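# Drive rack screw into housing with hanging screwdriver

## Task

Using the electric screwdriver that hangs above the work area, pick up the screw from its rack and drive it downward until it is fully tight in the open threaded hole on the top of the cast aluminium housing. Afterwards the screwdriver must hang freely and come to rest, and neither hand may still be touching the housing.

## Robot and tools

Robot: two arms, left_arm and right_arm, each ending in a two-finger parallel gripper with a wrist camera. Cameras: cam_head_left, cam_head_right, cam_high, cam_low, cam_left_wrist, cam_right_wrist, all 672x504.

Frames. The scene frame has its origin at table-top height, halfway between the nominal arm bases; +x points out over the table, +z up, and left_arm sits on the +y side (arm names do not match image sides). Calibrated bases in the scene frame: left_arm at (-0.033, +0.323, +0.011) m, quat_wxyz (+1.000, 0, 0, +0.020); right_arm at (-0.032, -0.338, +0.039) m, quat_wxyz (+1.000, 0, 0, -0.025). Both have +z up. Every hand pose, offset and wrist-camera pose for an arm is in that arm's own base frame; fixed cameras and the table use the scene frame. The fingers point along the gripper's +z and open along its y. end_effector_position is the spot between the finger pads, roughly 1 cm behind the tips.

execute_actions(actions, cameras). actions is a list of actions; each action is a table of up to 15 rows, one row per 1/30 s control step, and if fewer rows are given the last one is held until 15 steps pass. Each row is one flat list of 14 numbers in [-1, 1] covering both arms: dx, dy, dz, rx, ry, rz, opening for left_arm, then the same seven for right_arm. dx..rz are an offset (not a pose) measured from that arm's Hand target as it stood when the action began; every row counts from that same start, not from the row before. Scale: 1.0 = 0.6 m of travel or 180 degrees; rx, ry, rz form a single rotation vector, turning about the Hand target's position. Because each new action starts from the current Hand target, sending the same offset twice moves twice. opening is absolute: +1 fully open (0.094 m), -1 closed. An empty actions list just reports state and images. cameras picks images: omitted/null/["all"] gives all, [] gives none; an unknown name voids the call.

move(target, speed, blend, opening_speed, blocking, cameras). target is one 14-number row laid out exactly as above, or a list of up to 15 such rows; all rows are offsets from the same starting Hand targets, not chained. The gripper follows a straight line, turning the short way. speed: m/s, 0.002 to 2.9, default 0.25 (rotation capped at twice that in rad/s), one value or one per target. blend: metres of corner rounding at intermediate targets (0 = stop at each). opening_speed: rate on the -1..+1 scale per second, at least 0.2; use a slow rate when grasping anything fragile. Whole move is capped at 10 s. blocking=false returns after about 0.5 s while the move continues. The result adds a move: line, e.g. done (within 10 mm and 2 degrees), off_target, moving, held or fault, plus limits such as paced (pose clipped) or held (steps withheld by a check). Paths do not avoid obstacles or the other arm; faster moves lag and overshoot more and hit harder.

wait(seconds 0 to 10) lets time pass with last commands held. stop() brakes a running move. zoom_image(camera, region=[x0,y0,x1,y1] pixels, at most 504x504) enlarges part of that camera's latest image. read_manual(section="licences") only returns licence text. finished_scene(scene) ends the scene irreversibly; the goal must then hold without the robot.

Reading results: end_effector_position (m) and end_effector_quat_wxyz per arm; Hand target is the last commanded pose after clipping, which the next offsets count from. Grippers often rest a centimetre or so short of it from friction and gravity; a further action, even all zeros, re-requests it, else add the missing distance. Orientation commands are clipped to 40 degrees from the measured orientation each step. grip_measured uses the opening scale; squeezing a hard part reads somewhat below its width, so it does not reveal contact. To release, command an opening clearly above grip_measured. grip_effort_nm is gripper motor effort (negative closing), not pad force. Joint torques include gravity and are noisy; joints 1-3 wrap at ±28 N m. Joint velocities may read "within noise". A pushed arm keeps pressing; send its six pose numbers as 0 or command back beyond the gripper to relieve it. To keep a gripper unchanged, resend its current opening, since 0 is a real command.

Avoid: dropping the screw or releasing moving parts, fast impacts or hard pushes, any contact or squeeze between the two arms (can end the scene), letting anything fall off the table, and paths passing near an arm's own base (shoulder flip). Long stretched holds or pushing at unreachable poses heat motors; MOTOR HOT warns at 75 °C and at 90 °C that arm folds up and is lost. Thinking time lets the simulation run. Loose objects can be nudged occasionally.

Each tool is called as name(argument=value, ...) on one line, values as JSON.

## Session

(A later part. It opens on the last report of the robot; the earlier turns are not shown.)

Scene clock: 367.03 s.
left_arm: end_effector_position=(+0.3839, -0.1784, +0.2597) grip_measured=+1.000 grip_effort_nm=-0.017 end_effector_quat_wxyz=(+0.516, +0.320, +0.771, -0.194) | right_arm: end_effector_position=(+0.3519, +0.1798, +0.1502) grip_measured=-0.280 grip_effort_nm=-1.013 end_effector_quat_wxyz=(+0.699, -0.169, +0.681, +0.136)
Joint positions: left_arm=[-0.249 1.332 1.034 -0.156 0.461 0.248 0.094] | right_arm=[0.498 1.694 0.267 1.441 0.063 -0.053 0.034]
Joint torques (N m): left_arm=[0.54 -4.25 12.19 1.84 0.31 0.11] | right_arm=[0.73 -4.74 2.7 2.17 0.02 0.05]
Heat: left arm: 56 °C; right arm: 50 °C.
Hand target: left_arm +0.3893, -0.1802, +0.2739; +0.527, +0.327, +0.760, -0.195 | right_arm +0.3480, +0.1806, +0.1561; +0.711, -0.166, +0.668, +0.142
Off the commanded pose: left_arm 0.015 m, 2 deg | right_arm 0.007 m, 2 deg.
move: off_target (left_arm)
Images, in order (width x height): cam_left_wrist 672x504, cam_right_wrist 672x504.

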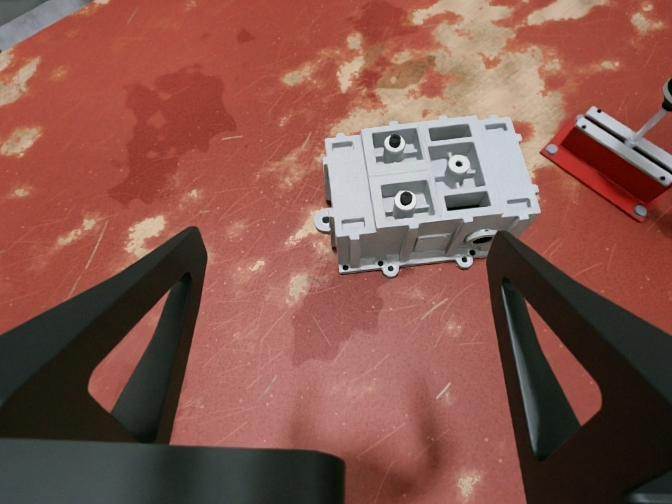

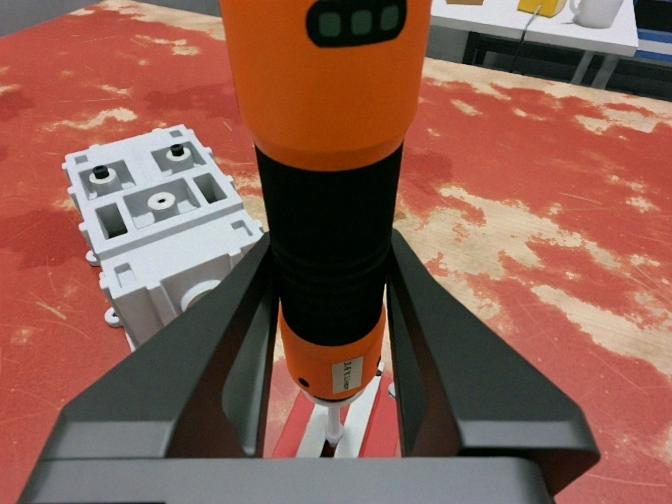

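move(target=[0, 0, 0, 0, 0, 0, 1, 0, 0, -0.013, 0, 0, 0, -0.4], speed=0.04, cameras=["cam_right_wrist", "cam_left_wrist"])

zoom_image(camera="cam_right_wrist", region=[290, 380, 390, 460])

zoom_image(camera="cam_left_wrist", region=[592, 90, 672, 180])

Scene clock: 374.43 s.
left_arm: end_effector_position=(+0.3839, -0.1784, +0.2597) grip_measured=+1.000 grip_effort_nm=-0.027 end_effector_quat_wxyz=(+0.516, +0.320, +0.771, -0.194) | right_arm: end_effector_position=(+0.3529, +0.1801, +0.1442) grip_measured=-0.280 grip_effort_nm=-1.009 end_effector_quat_wxyz=(+0.698, -0.169, +0.683, +0.135)
Joint positions: left_arm=[-0.249 1.332 1.034 -0.156 0.461 0.248 0.094] | right_arm=[0.498 1.734 0.267 1.479 0.064 -0.053 0.034]
Joint torques (N m): left_arm=[0.54 -4.23 12.18 1.85 0.32 0.11] | right_arm=[0.65 -3.88 1.99 2.42 0.03 0.03]
Heat: left arm: 56 °C; right arm: 51 °C.
Hand target: left_arm +0.3893, -0.1802, +0.2739; +0.527, +0.327, +0.760, -0.195 | right_arm +0.3480, +0.1806, +0.1483; +0.711, -0.166, +0.668, +0.142
Off the commanded pose: left_arm 0.015 m, 2 deg | right_arm 0.006 m, 2 deg.
move: off_target (left_arm)
Images, in order (width x height): cam_left_wrist 672x504, cam_right_wrist 672x504.

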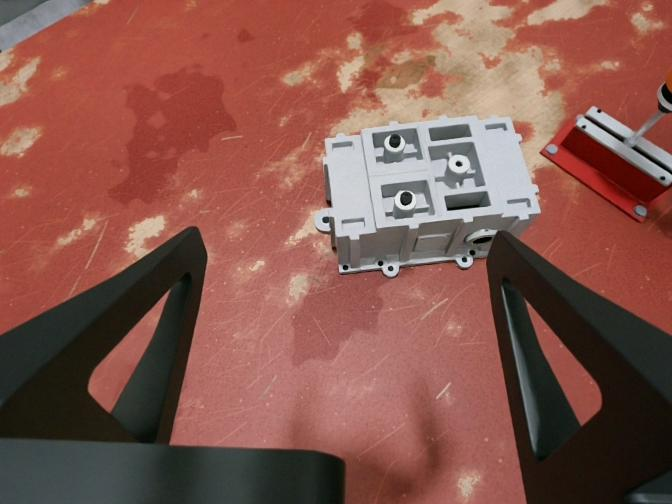

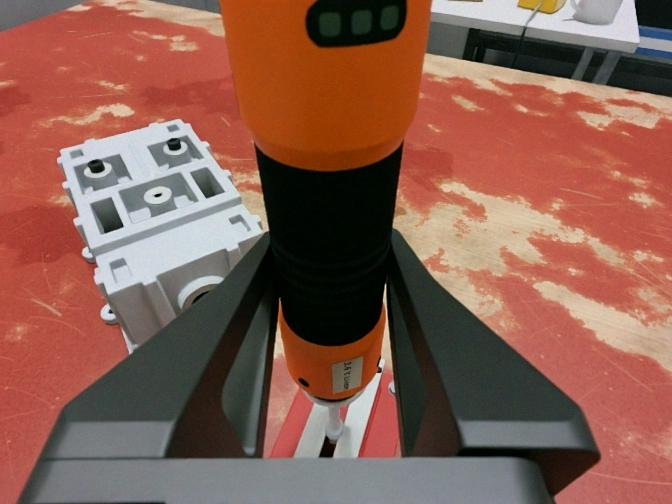

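Scaled by 5.040 from the camera's 672x504 image, which has a finer 960x720 frame.

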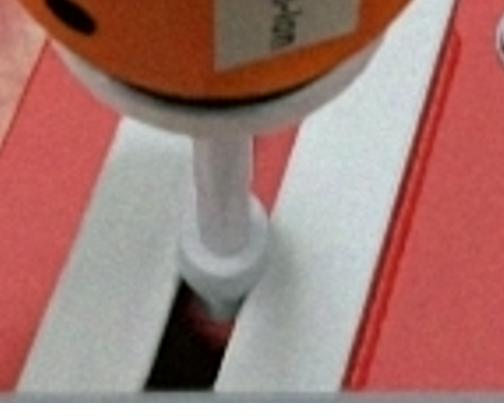

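Scaled by 5.600 from the camera's 672x504 image, which has a finer 960x720 frame.

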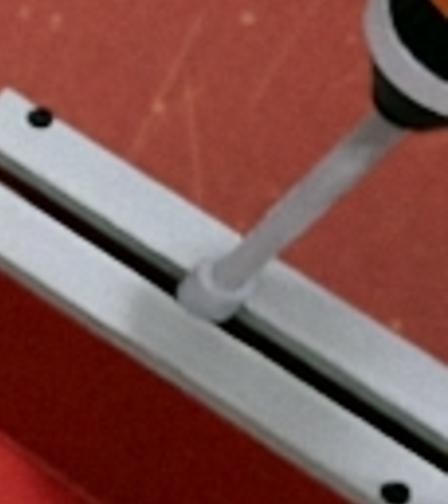

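move(target=[0, 0, 0, 0, 0, 0, 1, 0, 0, -0.007, 0, 0, 0, -0.4], speed=0.04, cameras=["cam_right_wrist"])

zoom_image(camera="cam_right_wrist", region=[290, 380, 390, 460])

Scene clock: 381.67 s.
left_arm: end_effector_position=(+0.3839, -0.1784, +0.2597) grip_measured=+1.000 grip_effort_nm=-0.022 end_effector_quat_wxyz=(+0.516, +0.320, +0.771, -0.194) | right_arm: end_effector_position=(+0.3530, +0.1802, +0.1431) grip_measured=-0.280 grip_effort_nm=-1.009 end_effector_quat_wxyz=(+0.697, -0.170, +0.683, +0.135)
Joint positions: left_arm=[-0.249 1.332 1.034 -0.156 0.461 0.248 0.094] | right_arm=[0.498 1.739 0.267 1.482 0.064 -0.053 0.034]
Joint torques (N m): left_arm=[0.51 -4.23 12.16 1.85 0.32 0.11] | right_arm=[0.72 -2.45 1.91 2.57 0.04 0.04]
Heat: left arm: 56 °C; right arm: 51 °C.
Hand target: left_arm +0.3893, -0.1802, +0.2739; +0.527, +0.327, +0.760, -0.195 | right_arm +0.3480, +0.1806, +0.1441; +0.711, -0.166, +0.668, +0.142
Off the commanded pose: left_arm 0.015 m, 2 deg | right_arm 0.005 m, 2 deg.
joint sent to its limit (right arm) — joint 4 (wrist pitch), upper limit. The joint targets still meet the commanded pose.
move: off_target (left_arm)
Images, in order (width x height): cam_right_wrist 672x504.

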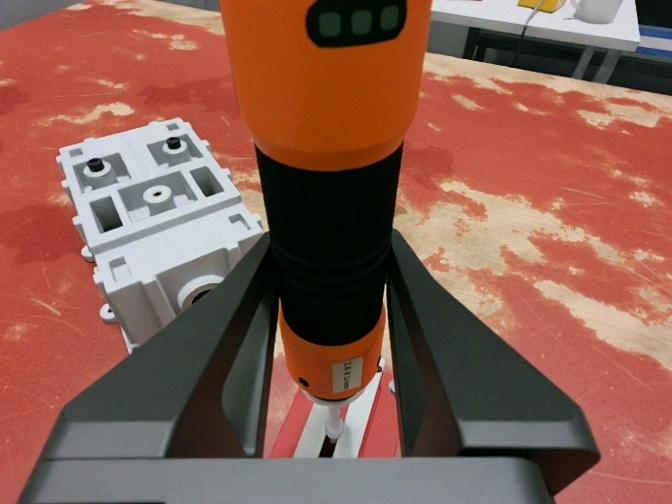

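Scaled by 5.040 from the camera's 672x504 image, which has a finer 960x720 frame.

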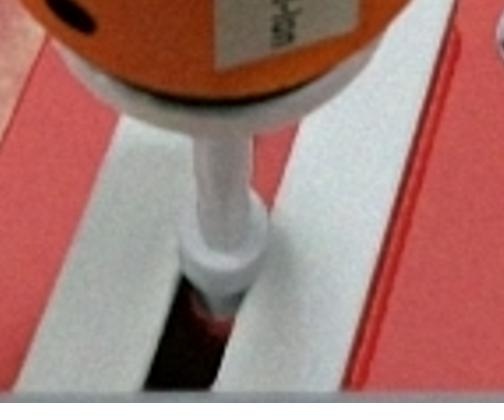

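move(target=[[0, 0, 0, 0, 0, 0, 1, 0.0, 0.0, 0.22, 0, 0, 0, -0.4], [0, 0, 0, 0, 0, 0, 1, 0.1458, 0.289, 0.2065, 0.0101, 0.0047, 0, -0.4]], speed=0.14, blend=0.03, cameras=["cam_right_wrist", "cam_left_wrist", "cam_low"])

zoom_image(camera="cam_left_wrist", region=[400, 60, 540, 220])

zoom_image(camera="cam_right_wrist", region=[270, 360, 410, 470])

zoom_image(camera="cam_low", region=[260, 100, 380, 310])

Scene clock: 438.13 s.
left_arm: end_effector_position=(+0.3839, -0.1784, +0.2597) grip_measured=+1.000 grip_effort_nm=-0.027 end_effector_quat_wxyz=(+0.516, +0.320, +0.771, -0.194) | right_arm: end_effector_position=(+0.4327, +0.3464, +0.2556) grip_measured=-0.280 grip_effort_nm=-1.013 end_effector_quat_wxyz=(+0.701, -0.158, +0.680, +0.145)
Joint positions: left_arm=[-0.249 1.332 1.034 -0.156 0.461 0.248 0.094] | right_arm=[0.785 1.851 1.102 0.775 0.353 -0.033 0.034]
Joint torques (N m): left_arm=[0.53 -4.23 12.18 1.86 0.32 0.11] | right_arm=[0.49 -9.39 9.81 1.58 0 0.03]
Heat: left arm: 57 °C; right arm: 57 °C.
Hand target: left_arm +0.3893, -0.1802, +0.2739; +0.527, +0.327, +0.760, -0.195 | right_arm +0.4354, +0.3539, +0.2680; +0.709, -0.154, +0.671, +0.153
Off the commanded pose: left_arm 0.015 m, 2 deg | right_arm 0.015 m, 2 deg.
move: off_target (left_arm, right_arm)
Images, in order (width x height): cam_low 672x504, cam_left_wrist 672x504, cam_right_wrist 672x504.

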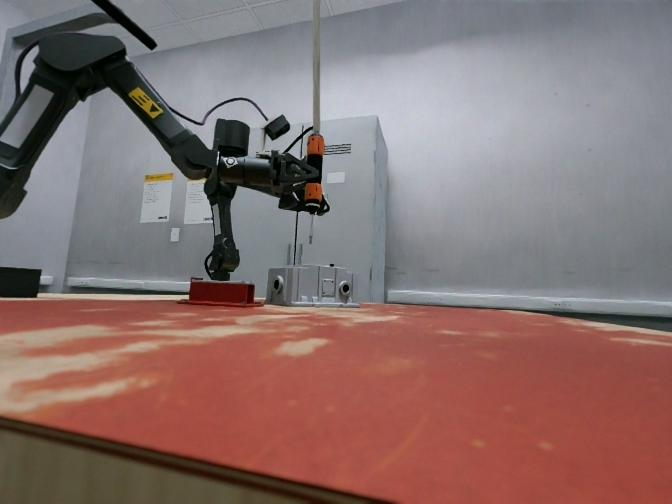

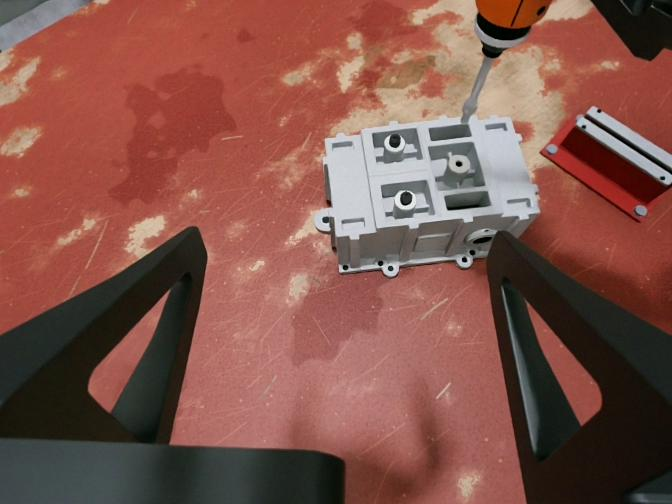

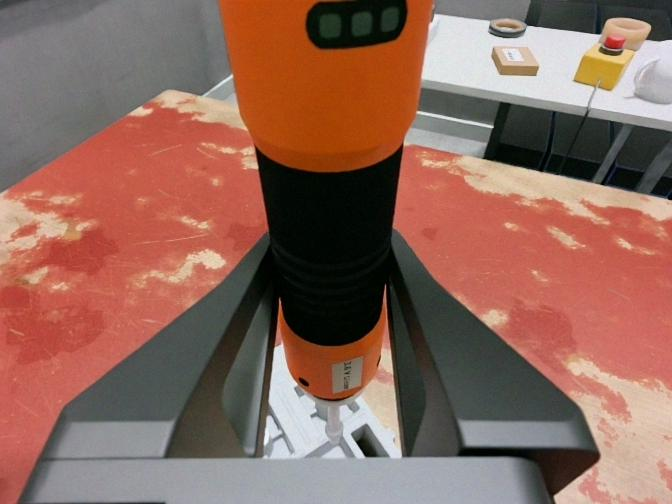

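Scaled by 3.150 from the camera's 672x504 image, which has a finer 960x720 frame.

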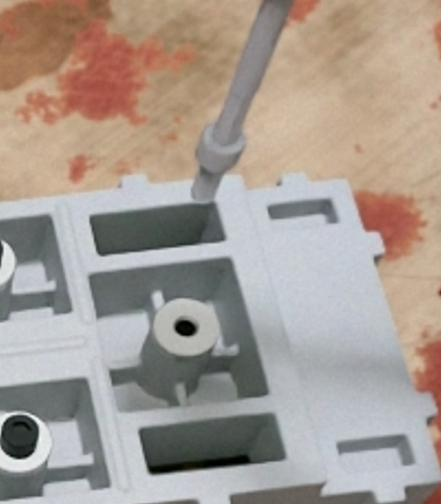

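Scaled by 3.600 from the camera's 672x504 image, which has a finer 960x720 frame.

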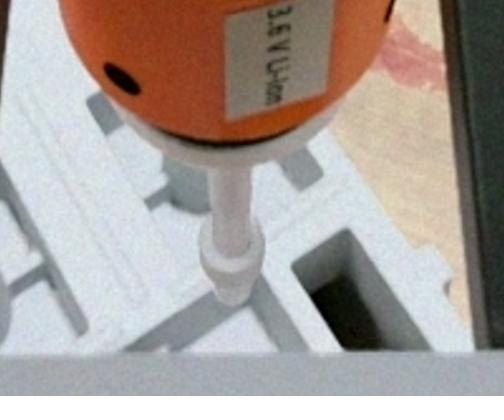

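Scaled by 2.400 from the camera's 672x504 image, which has a finer 960x720 frame.

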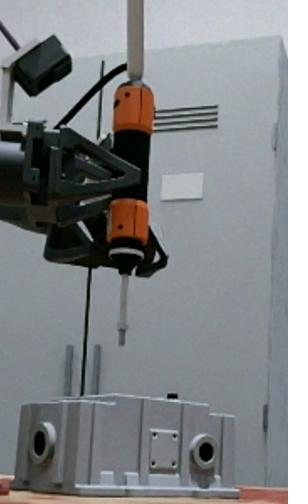

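move(target=[0, 0, 0, 0, 0, 0, 1, -0.0147, -0.0112, -0.05, 0.007, -0.0032, 0, -0.4], speed=0.08, cameras=["cam_right_wrist", "cam_left_wrist", "cam_low"])

zoom_image(camera="cam_left_wrist", region=[400, 60, 540, 220])

zoom_image(camera="cam_right_wrist", region=[270, 360, 410, 470])

zoom_image(camera="cam_low", region=[260, 100, 380, 310])

Scene clock: 478.57 s.
left_arm: end_effector_position=(+0.3839, -0.1784, +0.2597) grip_measured=+1.000 grip_effort_nm=-0.032 end_effector_quat_wxyz=(+0.516, +0.320, +0.771, -0.194) | right_arm: end_effector_position=(+0.4306, +0.3429, +0.2403) grip_measured=-0.280 grip_effort_nm=-1.004 end_effector_quat_wxyz=(+0.712, -0.145, +0.670, +0.153)
Joint positions: left_arm=[-0.249 1.332 1.034 -0.156 0.461 0.248 0.094] | right_arm=[0.785 1.891 1.043 0.912 0.359 -0.024 0.034]
Joint torques (N m): left_arm=[0.55 -4.18 12.16 1.85 0.31 0.11] | right_arm=[0.95 -9.7 5.39 1.83 0 0.01]
Heat: left arm: 57 °C; right arm: 48 °C.
Hand target: left_arm +0.3893, -0.1802, +0.2739; +0.527, +0.327, +0.760, -0.195 | right_arm +0.4266, +0.3472, +0.2380; +0.714, -0.147, +0.666, +0.160
Off the commanded pose: left_arm 0.015 m, 2 deg | right_arm 0.006 m, 1 deg.
move: off_target (left_arm)
Images, in order (width x height): cam_low 672x504, cam_left_wrist 672x504, cam_right_wrist 672x504.

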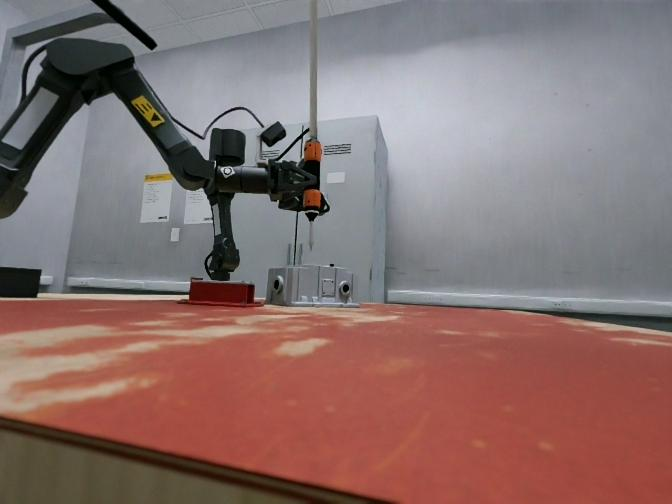

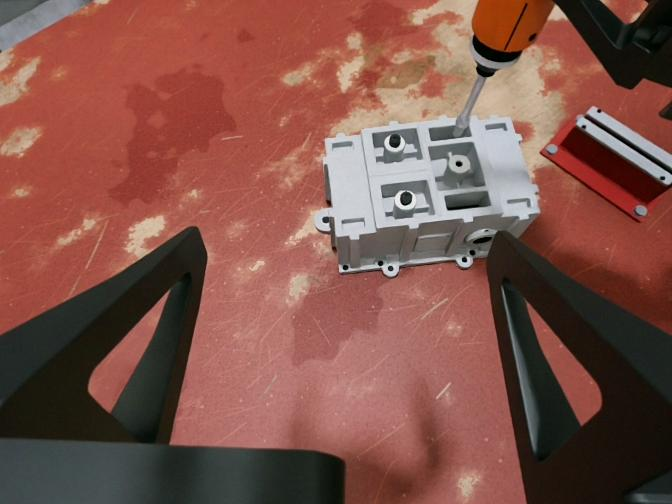

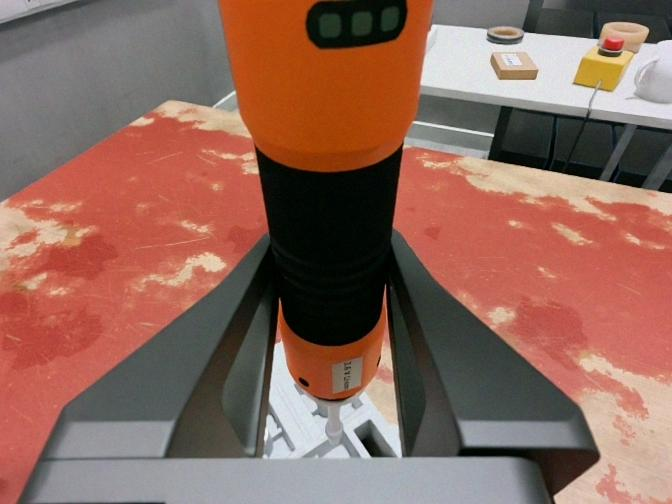

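Scaled by 3.150 from the camera's 672x504 image, which has a finer 960x720 frame.

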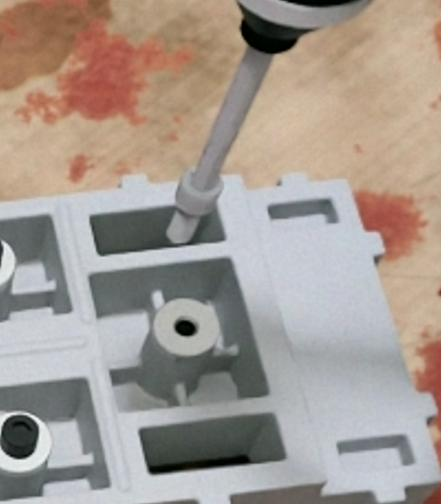

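Scaled by 3.600 from the camera's 672x504 image, which has a finer 960x720 frame.

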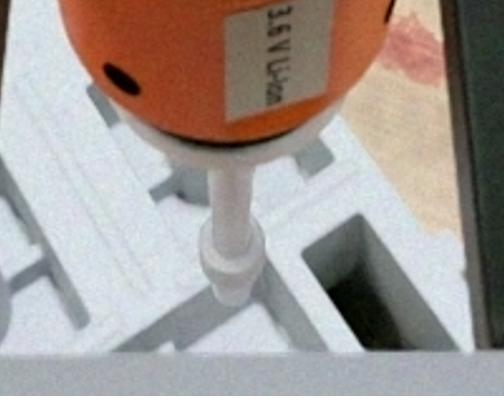

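Scaled by 2.400 from the camera's 672x504 image, which has a finer 960x720 frame.

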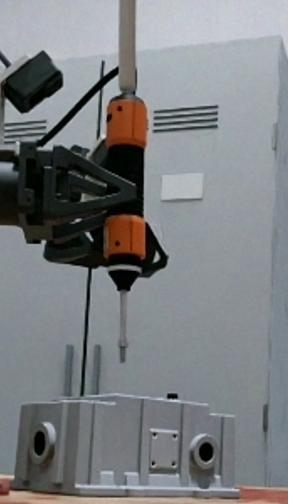

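move(target=[0, 0, 0, 0, 0, 0, 1, -0.005, -0.0052, -0.037, -0.0054, 0.0115, 0, -0.4], speed=0.08, cameras=["cam_right_wrist", "cam_left_wrist", "cam_low"])

zoom_image(camera="cam_left_wrist", region=[410, 80, 510, 200])

zoom_image(camera="cam_right_wrist", region=[270, 360, 410, 470])

zoom_image(camera="cam_low", region=[260, 100, 380, 310])

Scene clock: 496.67 s.
left_arm: end_effector_position=(+0.3839, -0.1784, +0.2597) grip_measured=+1.000 grip_effort_nm=-0.027 end_effector_quat_wxyz=(+0.516, +0.320, +0.771, -0.194) | right_arm: end_effector_position=(+0.4277, +0.3398, +0.2208) grip_measured=-0.280 grip_effort_nm=-1.013 end_effector_quat_wxyz=(+0.700, -0.147, +0.682, +0.151)
Joint positions: left_arm=[-0.249 1.332 1.034 -0.156 0.461 0.248 0.094] | right_arm=[0.785 1.903 1.005 0.926 0.36 -0.01 0.034]
Joint torques (N m): left_arm=[0.53 -4.27 12.19 1.85 0.32 0.11] | right_arm=[0.94 -9.36 5.09 1.83 -0.01 0.03]
Heat: left arm: 57 °C; right arm: 48 °C.
Hand target: left_arm +0.3893, -0.1802, +0.2739; +0.527, +0.327, +0.760, -0.195 | right_arm +0.4236, +0.3441, +0.2156; +0.700, -0.150, +0.680, +0.157
Off the commanded pose: left_arm 0.015 m, 2 deg | right_arm 0.008 m, 1 deg.
move: off_target (left_arm)
Images, in order (width x height): cam_low 672x504, cam_left_wrist 672x504, cam_right_wrist 672x504.

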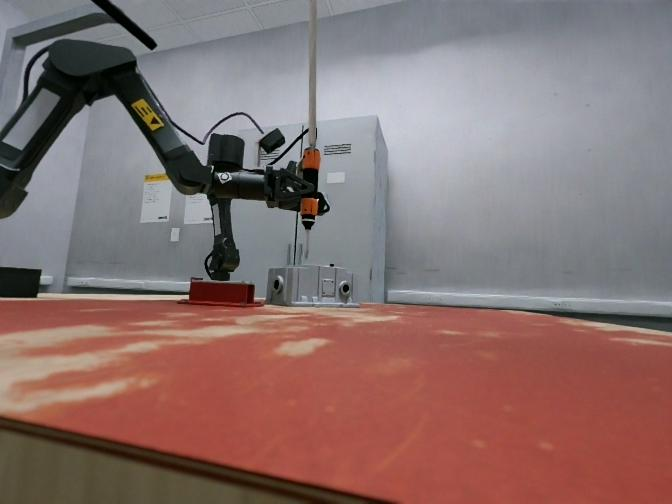

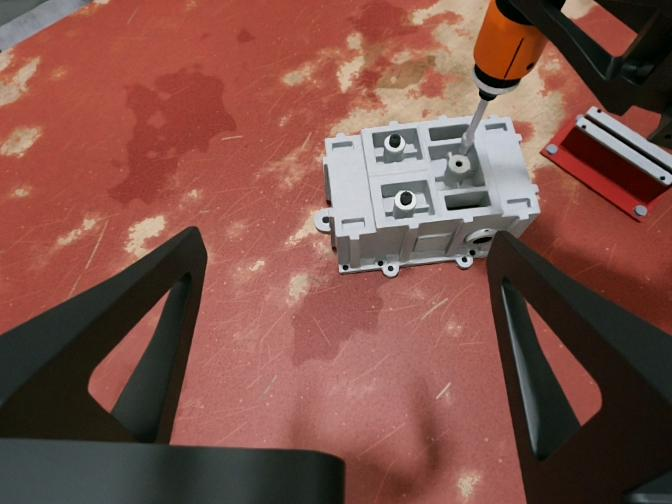

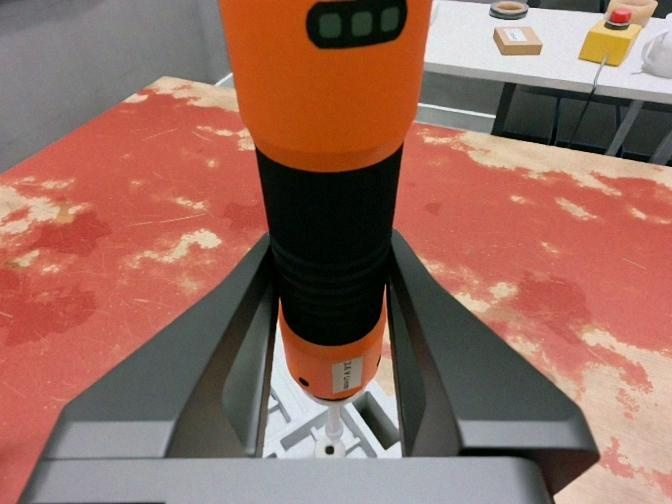

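Scaled by 4.200 from the camera's 672x504 image, which has a finer 960x720 frame.

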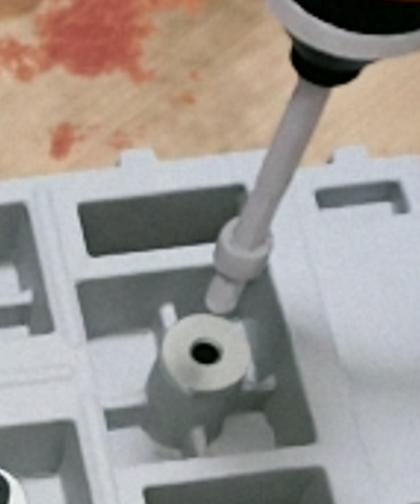

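Scaled by 3.600 from the camera's 672x504 image, which has a finer 960x720 frame.

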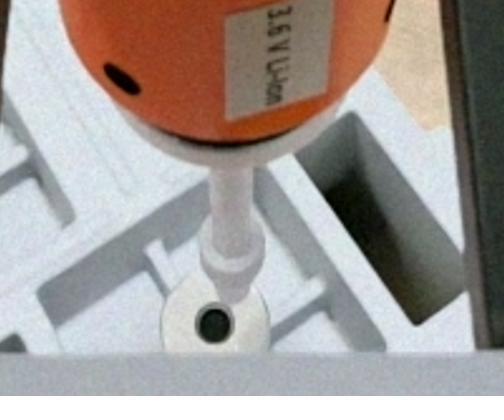

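Scaled by 2.400 from the camera's 672x504 image, which has a finer 960x720 frame.

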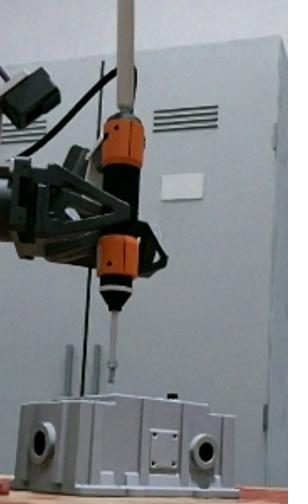

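move(target=[0, 0, 0, 0, 0, 0, 1, -0.0055, 0.0065, -0.0135, 0, 0, 0, -0.4], speed=0.05, cameras=["cam_right_wrist", "cam_left_wrist"])

zoom_image(camera="cam_left_wrist", region=[410, 80, 510, 200])

zoom_image(camera="cam_right_wrist", region=[290, 380, 390, 460])

Scene clock: 528.43 s.
left_arm: end_effector_position=(+0.3839, -0.1784, +0.2597) grip_measured=+1.000 grip_effort_nm=-0.027 end_effector_quat_wxyz=(+0.516, +0.320, +0.771, -0.194) | right_arm: end_effector_position=(+0.4242, +0.3443, +0.2140) grip_measured=-0.280 grip_effort_nm=-1.009 end_effector_quat_wxyz=(+0.701, -0.146, +0.681, +0.152)
Joint positions: left_arm=[-0.249 1.332 1.034 -0.156 0.461 0.248 0.094] | right_arm=[0.799 1.924 0.997 0.958 0.374 -0.01 0.034]
Joint torques (N m): left_arm=[0.54 -4.23 12.18 1.86 0.32 0.1] | right_arm=[0.81 -9.24 4.78 1.79 -0.04 0.07]
Heat: left arm: 58 °C; right arm: 50 °C.
Hand target: left_arm +0.3893, -0.1802, +0.2739; +0.527, +0.327, +0.760, -0.195 | right_arm +0.4202, +0.3481, +0.2077; +0.700, -0.150, +0.680, +0.157
Off the commanded pose: left_arm 0.015 m, 2 deg | right_arm 0.008 m, 1 deg.
move: off_target (left_arm)
Images, in order (width x height): cam_left_wrist 672x504, cam_right_wrist 672x504.

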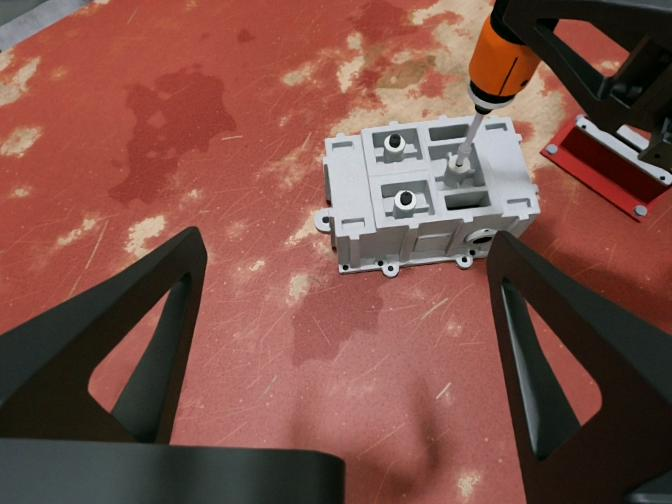

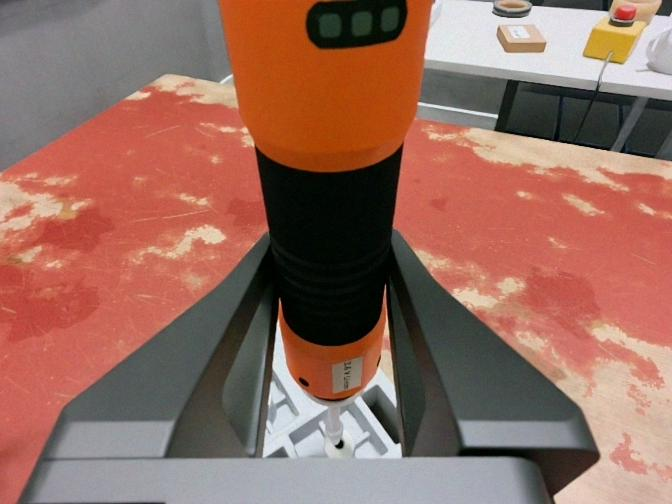

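Scaled by 4.200 from the camera's 672x504 image, which has a finer 960x720 frame.

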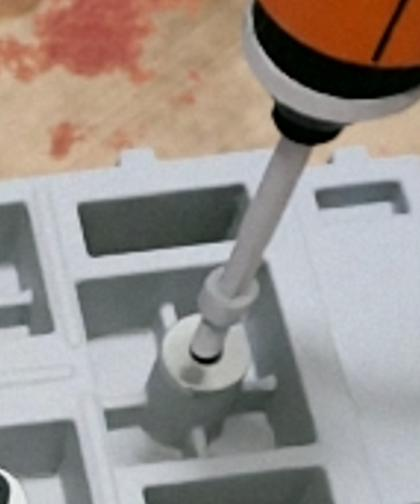

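Scaled by 5.040 from the camera's 672x504 image, which has a finer 960x720 frame.

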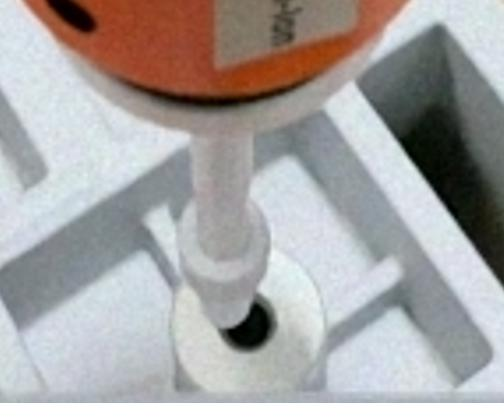

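move(target=[0, 0, 0, 0, 0, 0, 1, 0.0155, -0.0155, -0.003, 0, 0, 0, -0.4], speed=0.05, cameras=["cam_right_wrist", "cam_left_wrist"])

zoom_image(camera="cam_left_wrist", region=[410, 80, 510, 200])

zoom_image(camera="cam_right_wrist", region=[290, 380, 390, 460])

Scene clock: 558.60 s.
left_arm: end_effector_position=(+0.3839, -0.1784, +0.2597) grip_measured=+1.000 grip_effort_nm=-0.022 end_effector_quat_wxyz=(+0.516, +0.320, +0.771, -0.194) | right_arm: end_effector_position=(+0.4322, +0.3350, +0.2155) grip_measured=-0.280 grip_effort_nm=-1.009 end_effector_quat_wxyz=(+0.704, -0.140, +0.680, +0.149)
Joint positions: left_arm=[-0.249 1.332 1.034 -0.156 0.461 0.248 0.094] | right_arm=[0.773 1.924 0.997 0.965 0.361 -0.009 0.034]
Joint torques (N m): left_arm=[0.58 -4.25 12.14 1.85 0.32 0.1] | right_arm=[0.01 -8.95 4.6 1.82 -0.25 0]
Heat: left arm: 58 °C; right arm: 48 °C.
Hand target: left_arm +0.3893, -0.1802, +0.2739; +0.527, +0.327, +0.760, -0.195 | right_arm +0.4296, +0.3387, +0.2059; +0.700, -0.150, +0.680, +0.157
Off the commanded pose: left_arm 0.015 m, 2 deg | right_arm 0.011 m, 2 deg.
move: off_target (left_arm, right_arm)
Images, in order (width x height): cam_left_wrist 672x504, cam_right_wrist 672x504.

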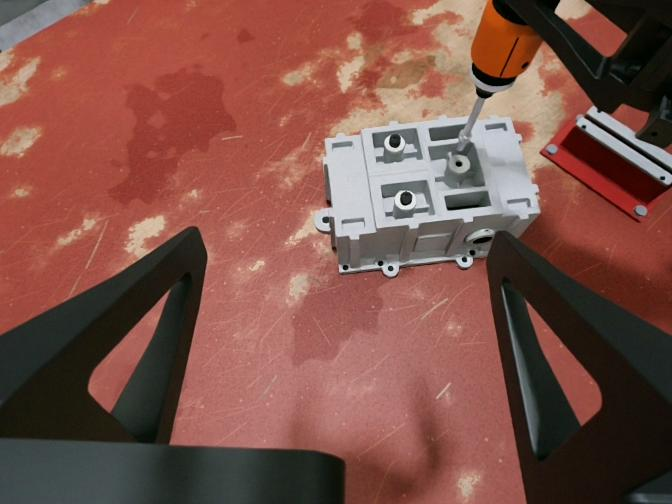

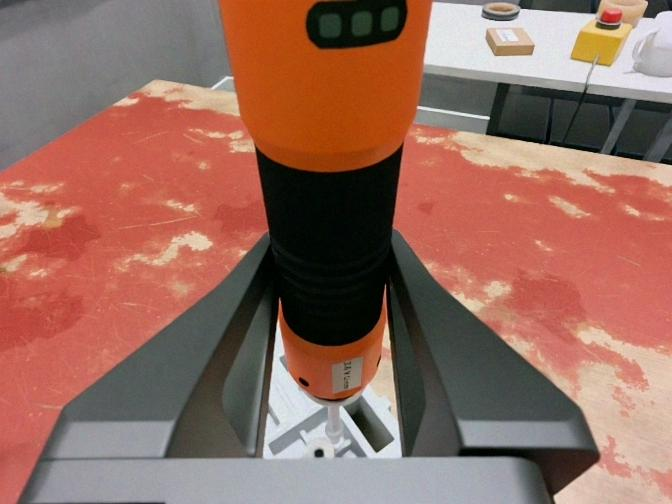

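Scaled by 4.200 from the camera's 672x504 image, which has a finer 960x720 frame.

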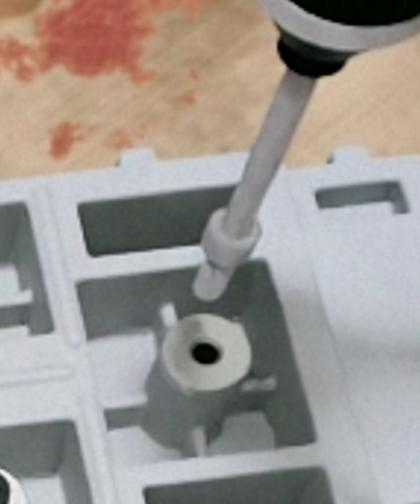

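Scaled by 5.040 from the camera's 672x504 image, which has a finer 960x720 frame.

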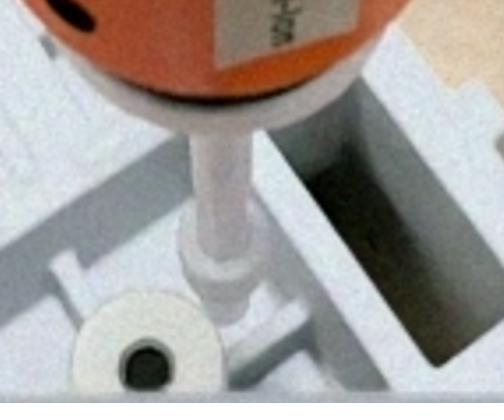

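move(target=[0, 0, 0, 0, 0, 0, 1, -0.0158, 0.0131, 0, -0.002, 0.0043, 0, -0.4], speed=0.02, cameras=["cam_right_wrist", "cam_left_wrist"])

zoom_image(camera="cam_left_wrist", region=[410, 80, 510, 200])

zoom_image(camera="cam_right_wrist", region=[290, 380, 390, 460])

Scene clock: 612.87 s.
left_arm: end_effector_position=(+0.3839, -0.1784, +0.2597) grip_measured=+1.000 grip_effort_nm=-0.022 end_effector_quat_wxyz=(+0.516, +0.320, +0.771, -0.194) | right_arm: end_effector_position=(+0.4245, +0.3440, +0.2156) grip_measured=-0.280 grip_effort_nm=-1.013 end_effector_quat_wxyz=(+0.703, -0.144, +0.679, +0.155)
Joint positions: left_arm=[-0.249 1.332 1.034 -0.156 0.461 0.248 0.094] | right_arm=[0.798 1.924 0.997 0.965 0.371 -0.005 0.034]
Joint torques (N m): left_arm=[0.53 -4.22 12.18 1.84 0.32 0.11] | right_arm=[0.88 -9.96 4.57 1.54 -0.01 0.02]
Heat: left arm: 58 °C; right arm: 50 °C.
Hand target: left_arm +0.3893, -0.1802, +0.2739; +0.527, +0.327, +0.760, -0.195 | right_arm +0.4201, +0.3466, +0.2059; +0.695, -0.151, +0.685, +0.156
Off the commanded pose: left_arm 0.015 m, 2 deg | right_arm 0.011 m, 1 deg.
move: off_target (left_arm, right_arm)
Images, in order (width x height): cam_left_wrist 672x504, cam_right_wrist 672x504.

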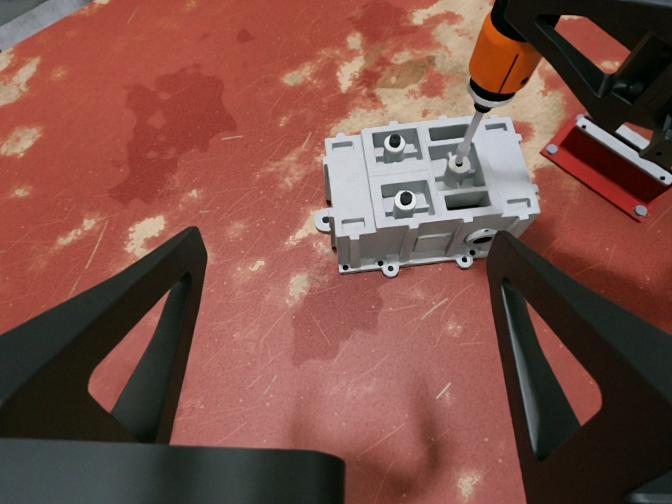

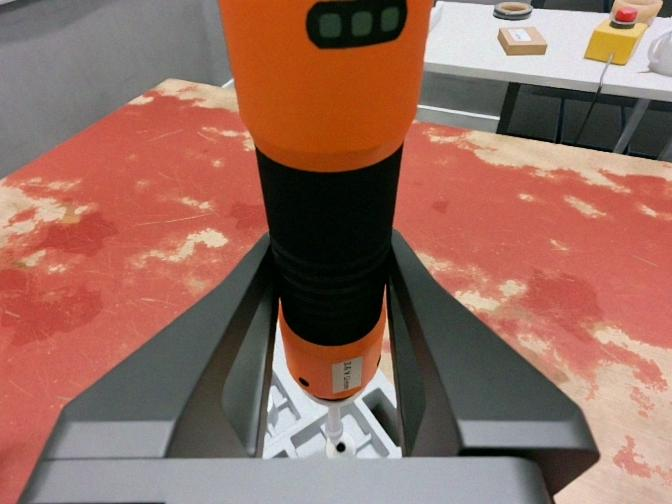

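Scaled by 4.200 from the camera's 672x504 image, which has a finer 960x720 frame.

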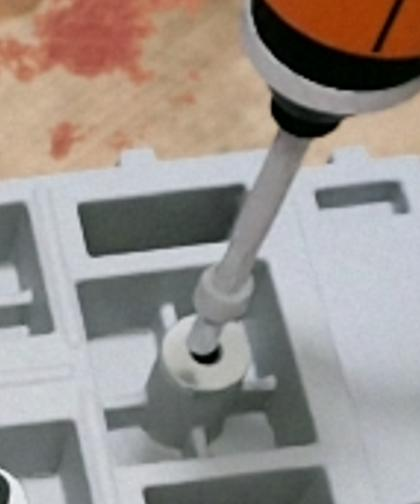

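Scaled by 5.040 from the camera's 672x504 image, which has a finer 960x720 frame.

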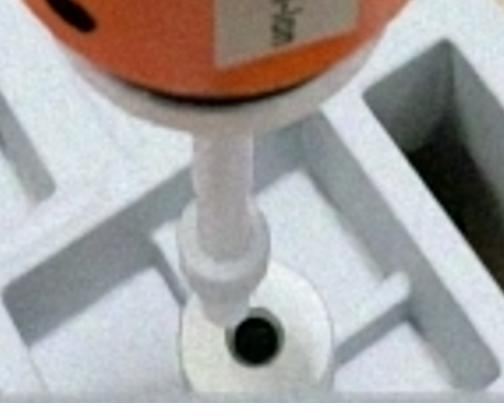

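move(target=[0, 0, 0, 0, 0, 0, 1, -0.001, -0.001, -0.005, -0.0101, -0.0046, 0, -0.4], speed=0.03, cameras=["cam_right_wrist", "cam_left_wrist", "cam_low"])

zoom_image(camera="cam_left_wrist", region=[410, 80, 510, 200])

zoom_image(camera="cam_right_wrist", region=[290, 380, 390, 460])

zoom_image(camera="cam_low", region=[260, 100, 380, 310])

Scene clock: 643.57 s.
left_arm: end_effector_position=(+0.3839, -0.1784, +0.2597) grip_measured=+1.000 grip_effort_nm=-0.022 end_effector_quat_wxyz=(+0.516, +0.320, +0.771, -0.194) | right_arm: end_effector_position=(+0.4235, +0.3427, +0.2113) grip_measured=-0.280 grip_effort_nm=-1.009 end_effector_quat_wxyz=(+0.701, -0.153, +0.681, +0.146)
Joint positions: left_arm=[-0.249 1.332 1.034 -0.156 0.461 0.248 0.094] | right_arm=[0.798 1.924 0.987 0.965 0.372 -0.027 0.034]
Joint torques (N m): left_arm=[0.5 -4.22 12.19 1.85 0.32 0.1] | right_arm=[0.72 -9.5 4.72 1.66 -0.03 -0.05]
Heat: left arm: 59 °C; right arm: 48 °C.
Hand target: left_arm +0.3893, -0.1802, +0.2739; +0.527, +0.327, +0.760, -0.195 | right_arm +0.4195, +0.3459, +0.2029; +0.698, -0.163, +0.683, +0.144
Off the commanded pose: left_arm 0.015 m, 2 deg | right_arm 0.010 m, 1 deg.
move: off_target (left_arm)
Images, in order (width x height): cam_low 672x504, cam_left_wrist 672x504, cam_right_wrist 672x504.

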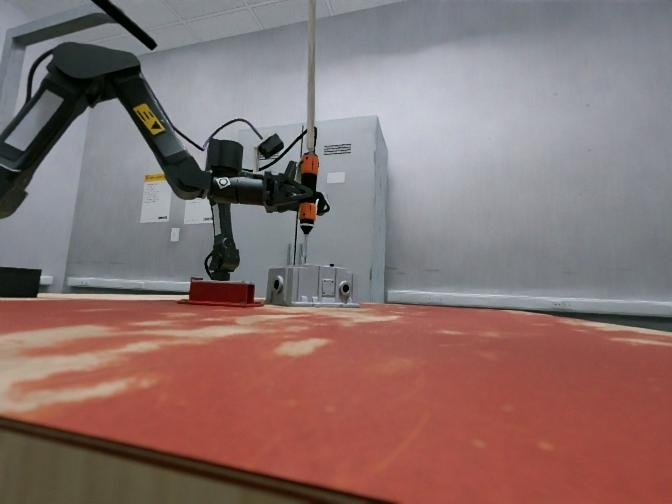

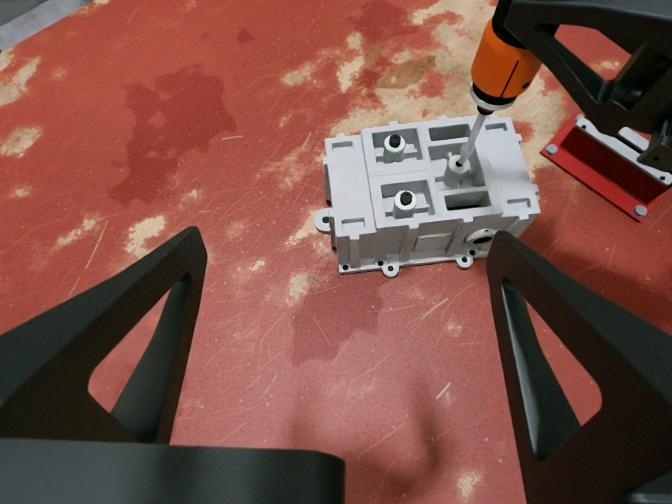

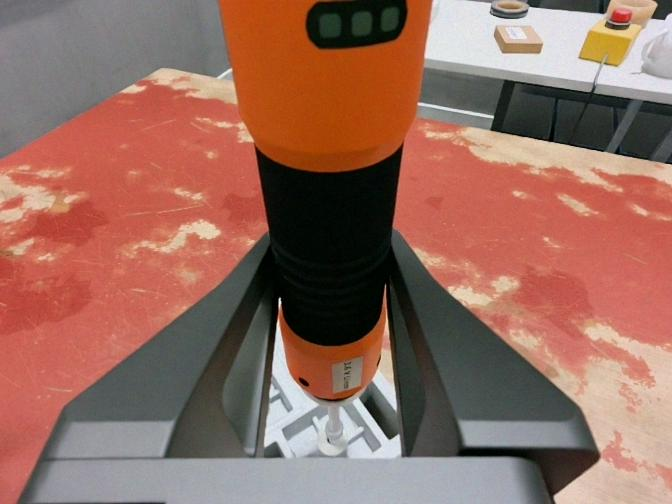

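Scaled by 4.200 from the camera's 672x504 image, which has a finer 960x720 frame.

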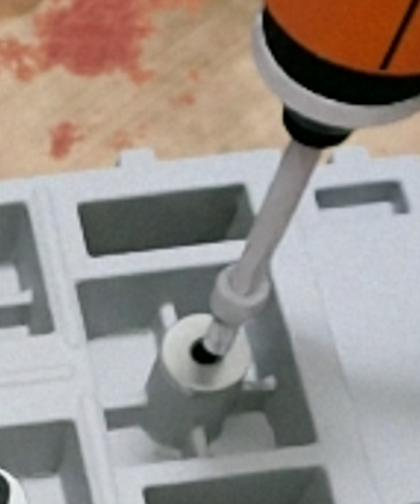

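Scaled by 5.040 from the camera's 672x504 image, which has a finer 960x720 frame.

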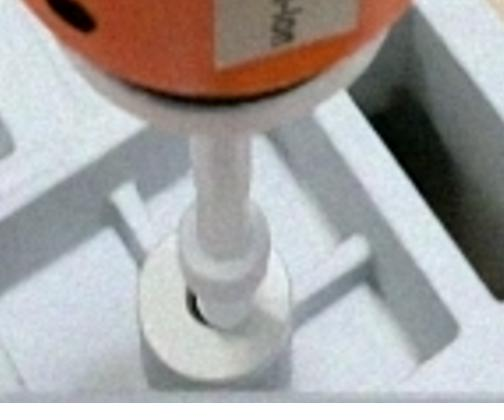

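Scaled by 2.400 from the camera's 672x504 image, which has a finer 960x720 frame.

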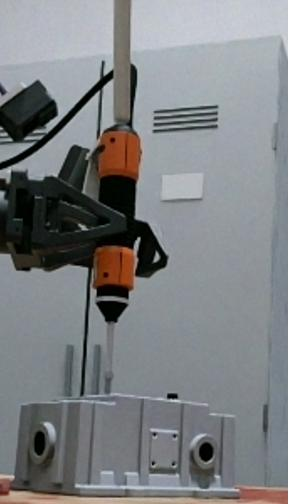

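move(target=[0, 0, 0, 0, 0, 0, 1, 0.0, 0.001, -0.01, 0.0042, 0.0019, 0, -0.4], speed=0.03, cameras=["cam_right_wrist", "cam_left_wrist"])

zoom_image(camera="cam_left_wrist", region=[410, 80, 510, 200])

zoom_image(camera="cam_right_wrist", region=[290, 380, 390, 460])

Scene clock: 676.63 s.
left_arm: end_effector_position=(+0.3839, -0.1784, +0.2597) grip_measured=+1.000 grip_effort_nm=-0.027 end_effector_quat_wxyz=(+0.516, +0.320, +0.771, -0.194) | right_arm: end_effector_position=(+0.4241, +0.3432, +0.2092) grip_measured=-0.280 grip_effort_nm=-1.009 end_effector_quat_wxyz=(+0.702, -0.151, +0.680, +0.147)
Joint positions: left_arm=[-0.249 1.332 1.034 -0.156 0.461 0.248 0.094] | right_arm=[0.798 1.934 0.987 0.978 0.373 -0.025 0.034]
Joint torques (N m): left_arm=[0.5 -4.22 12.12 1.86 0.31 0.11] | right_arm=[0.87 -8.88 4.3 1.72 -0.04 0.03]
Heat: left arm: 59 °C; right arm: 48 °C.
Hand target: left_arm +0.3893, -0.1802, +0.2739; +0.527, +0.327, +0.760, -0.195 | right_arm +0.4195, +0.3466, +0.1969; +0.697, -0.158, +0.684, +0.149
Off the commanded pose: left_arm 0.015 m, 2 deg | right_arm 0.014 m, 1 deg.
move: off_target (left_arm, right_arm)
Images, in order (width x height): cam_left_wrist 672x504, cam_right_wrist 672x504.

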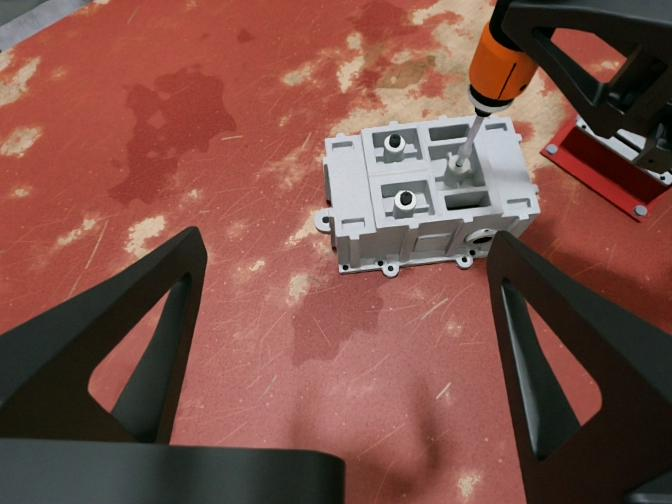

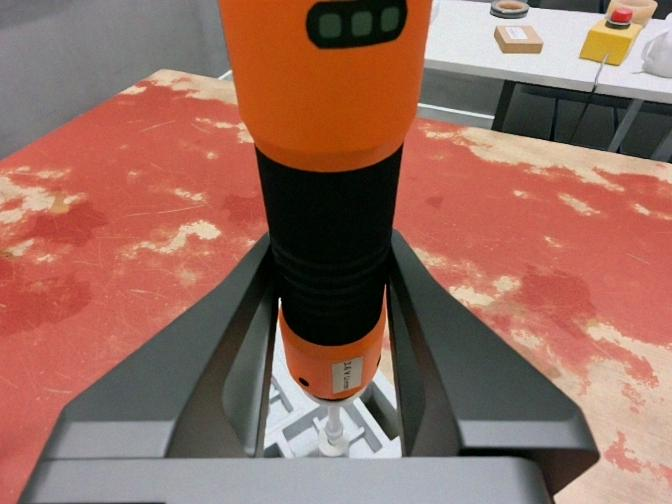

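Scaled by 4.200 from the camera's 672x504 image, which has a finer 960x720 frame.

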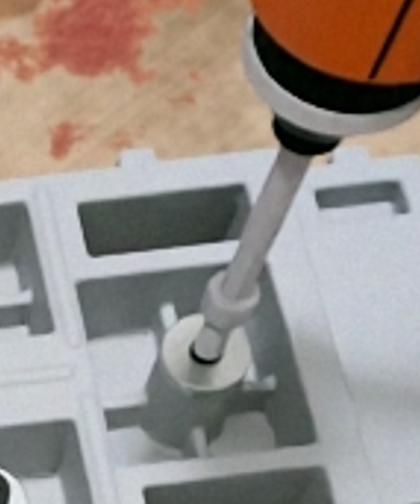

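Scaled by 5.040 from the camera's 672x504 image, which has a finer 960x720 frame.

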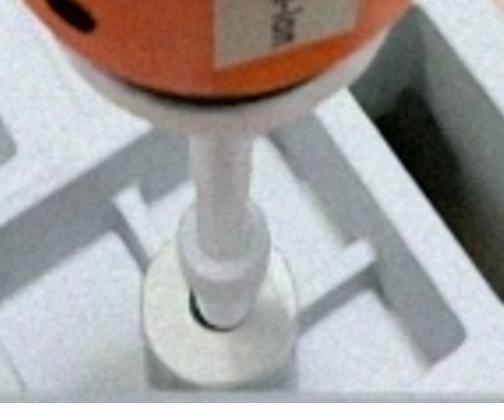

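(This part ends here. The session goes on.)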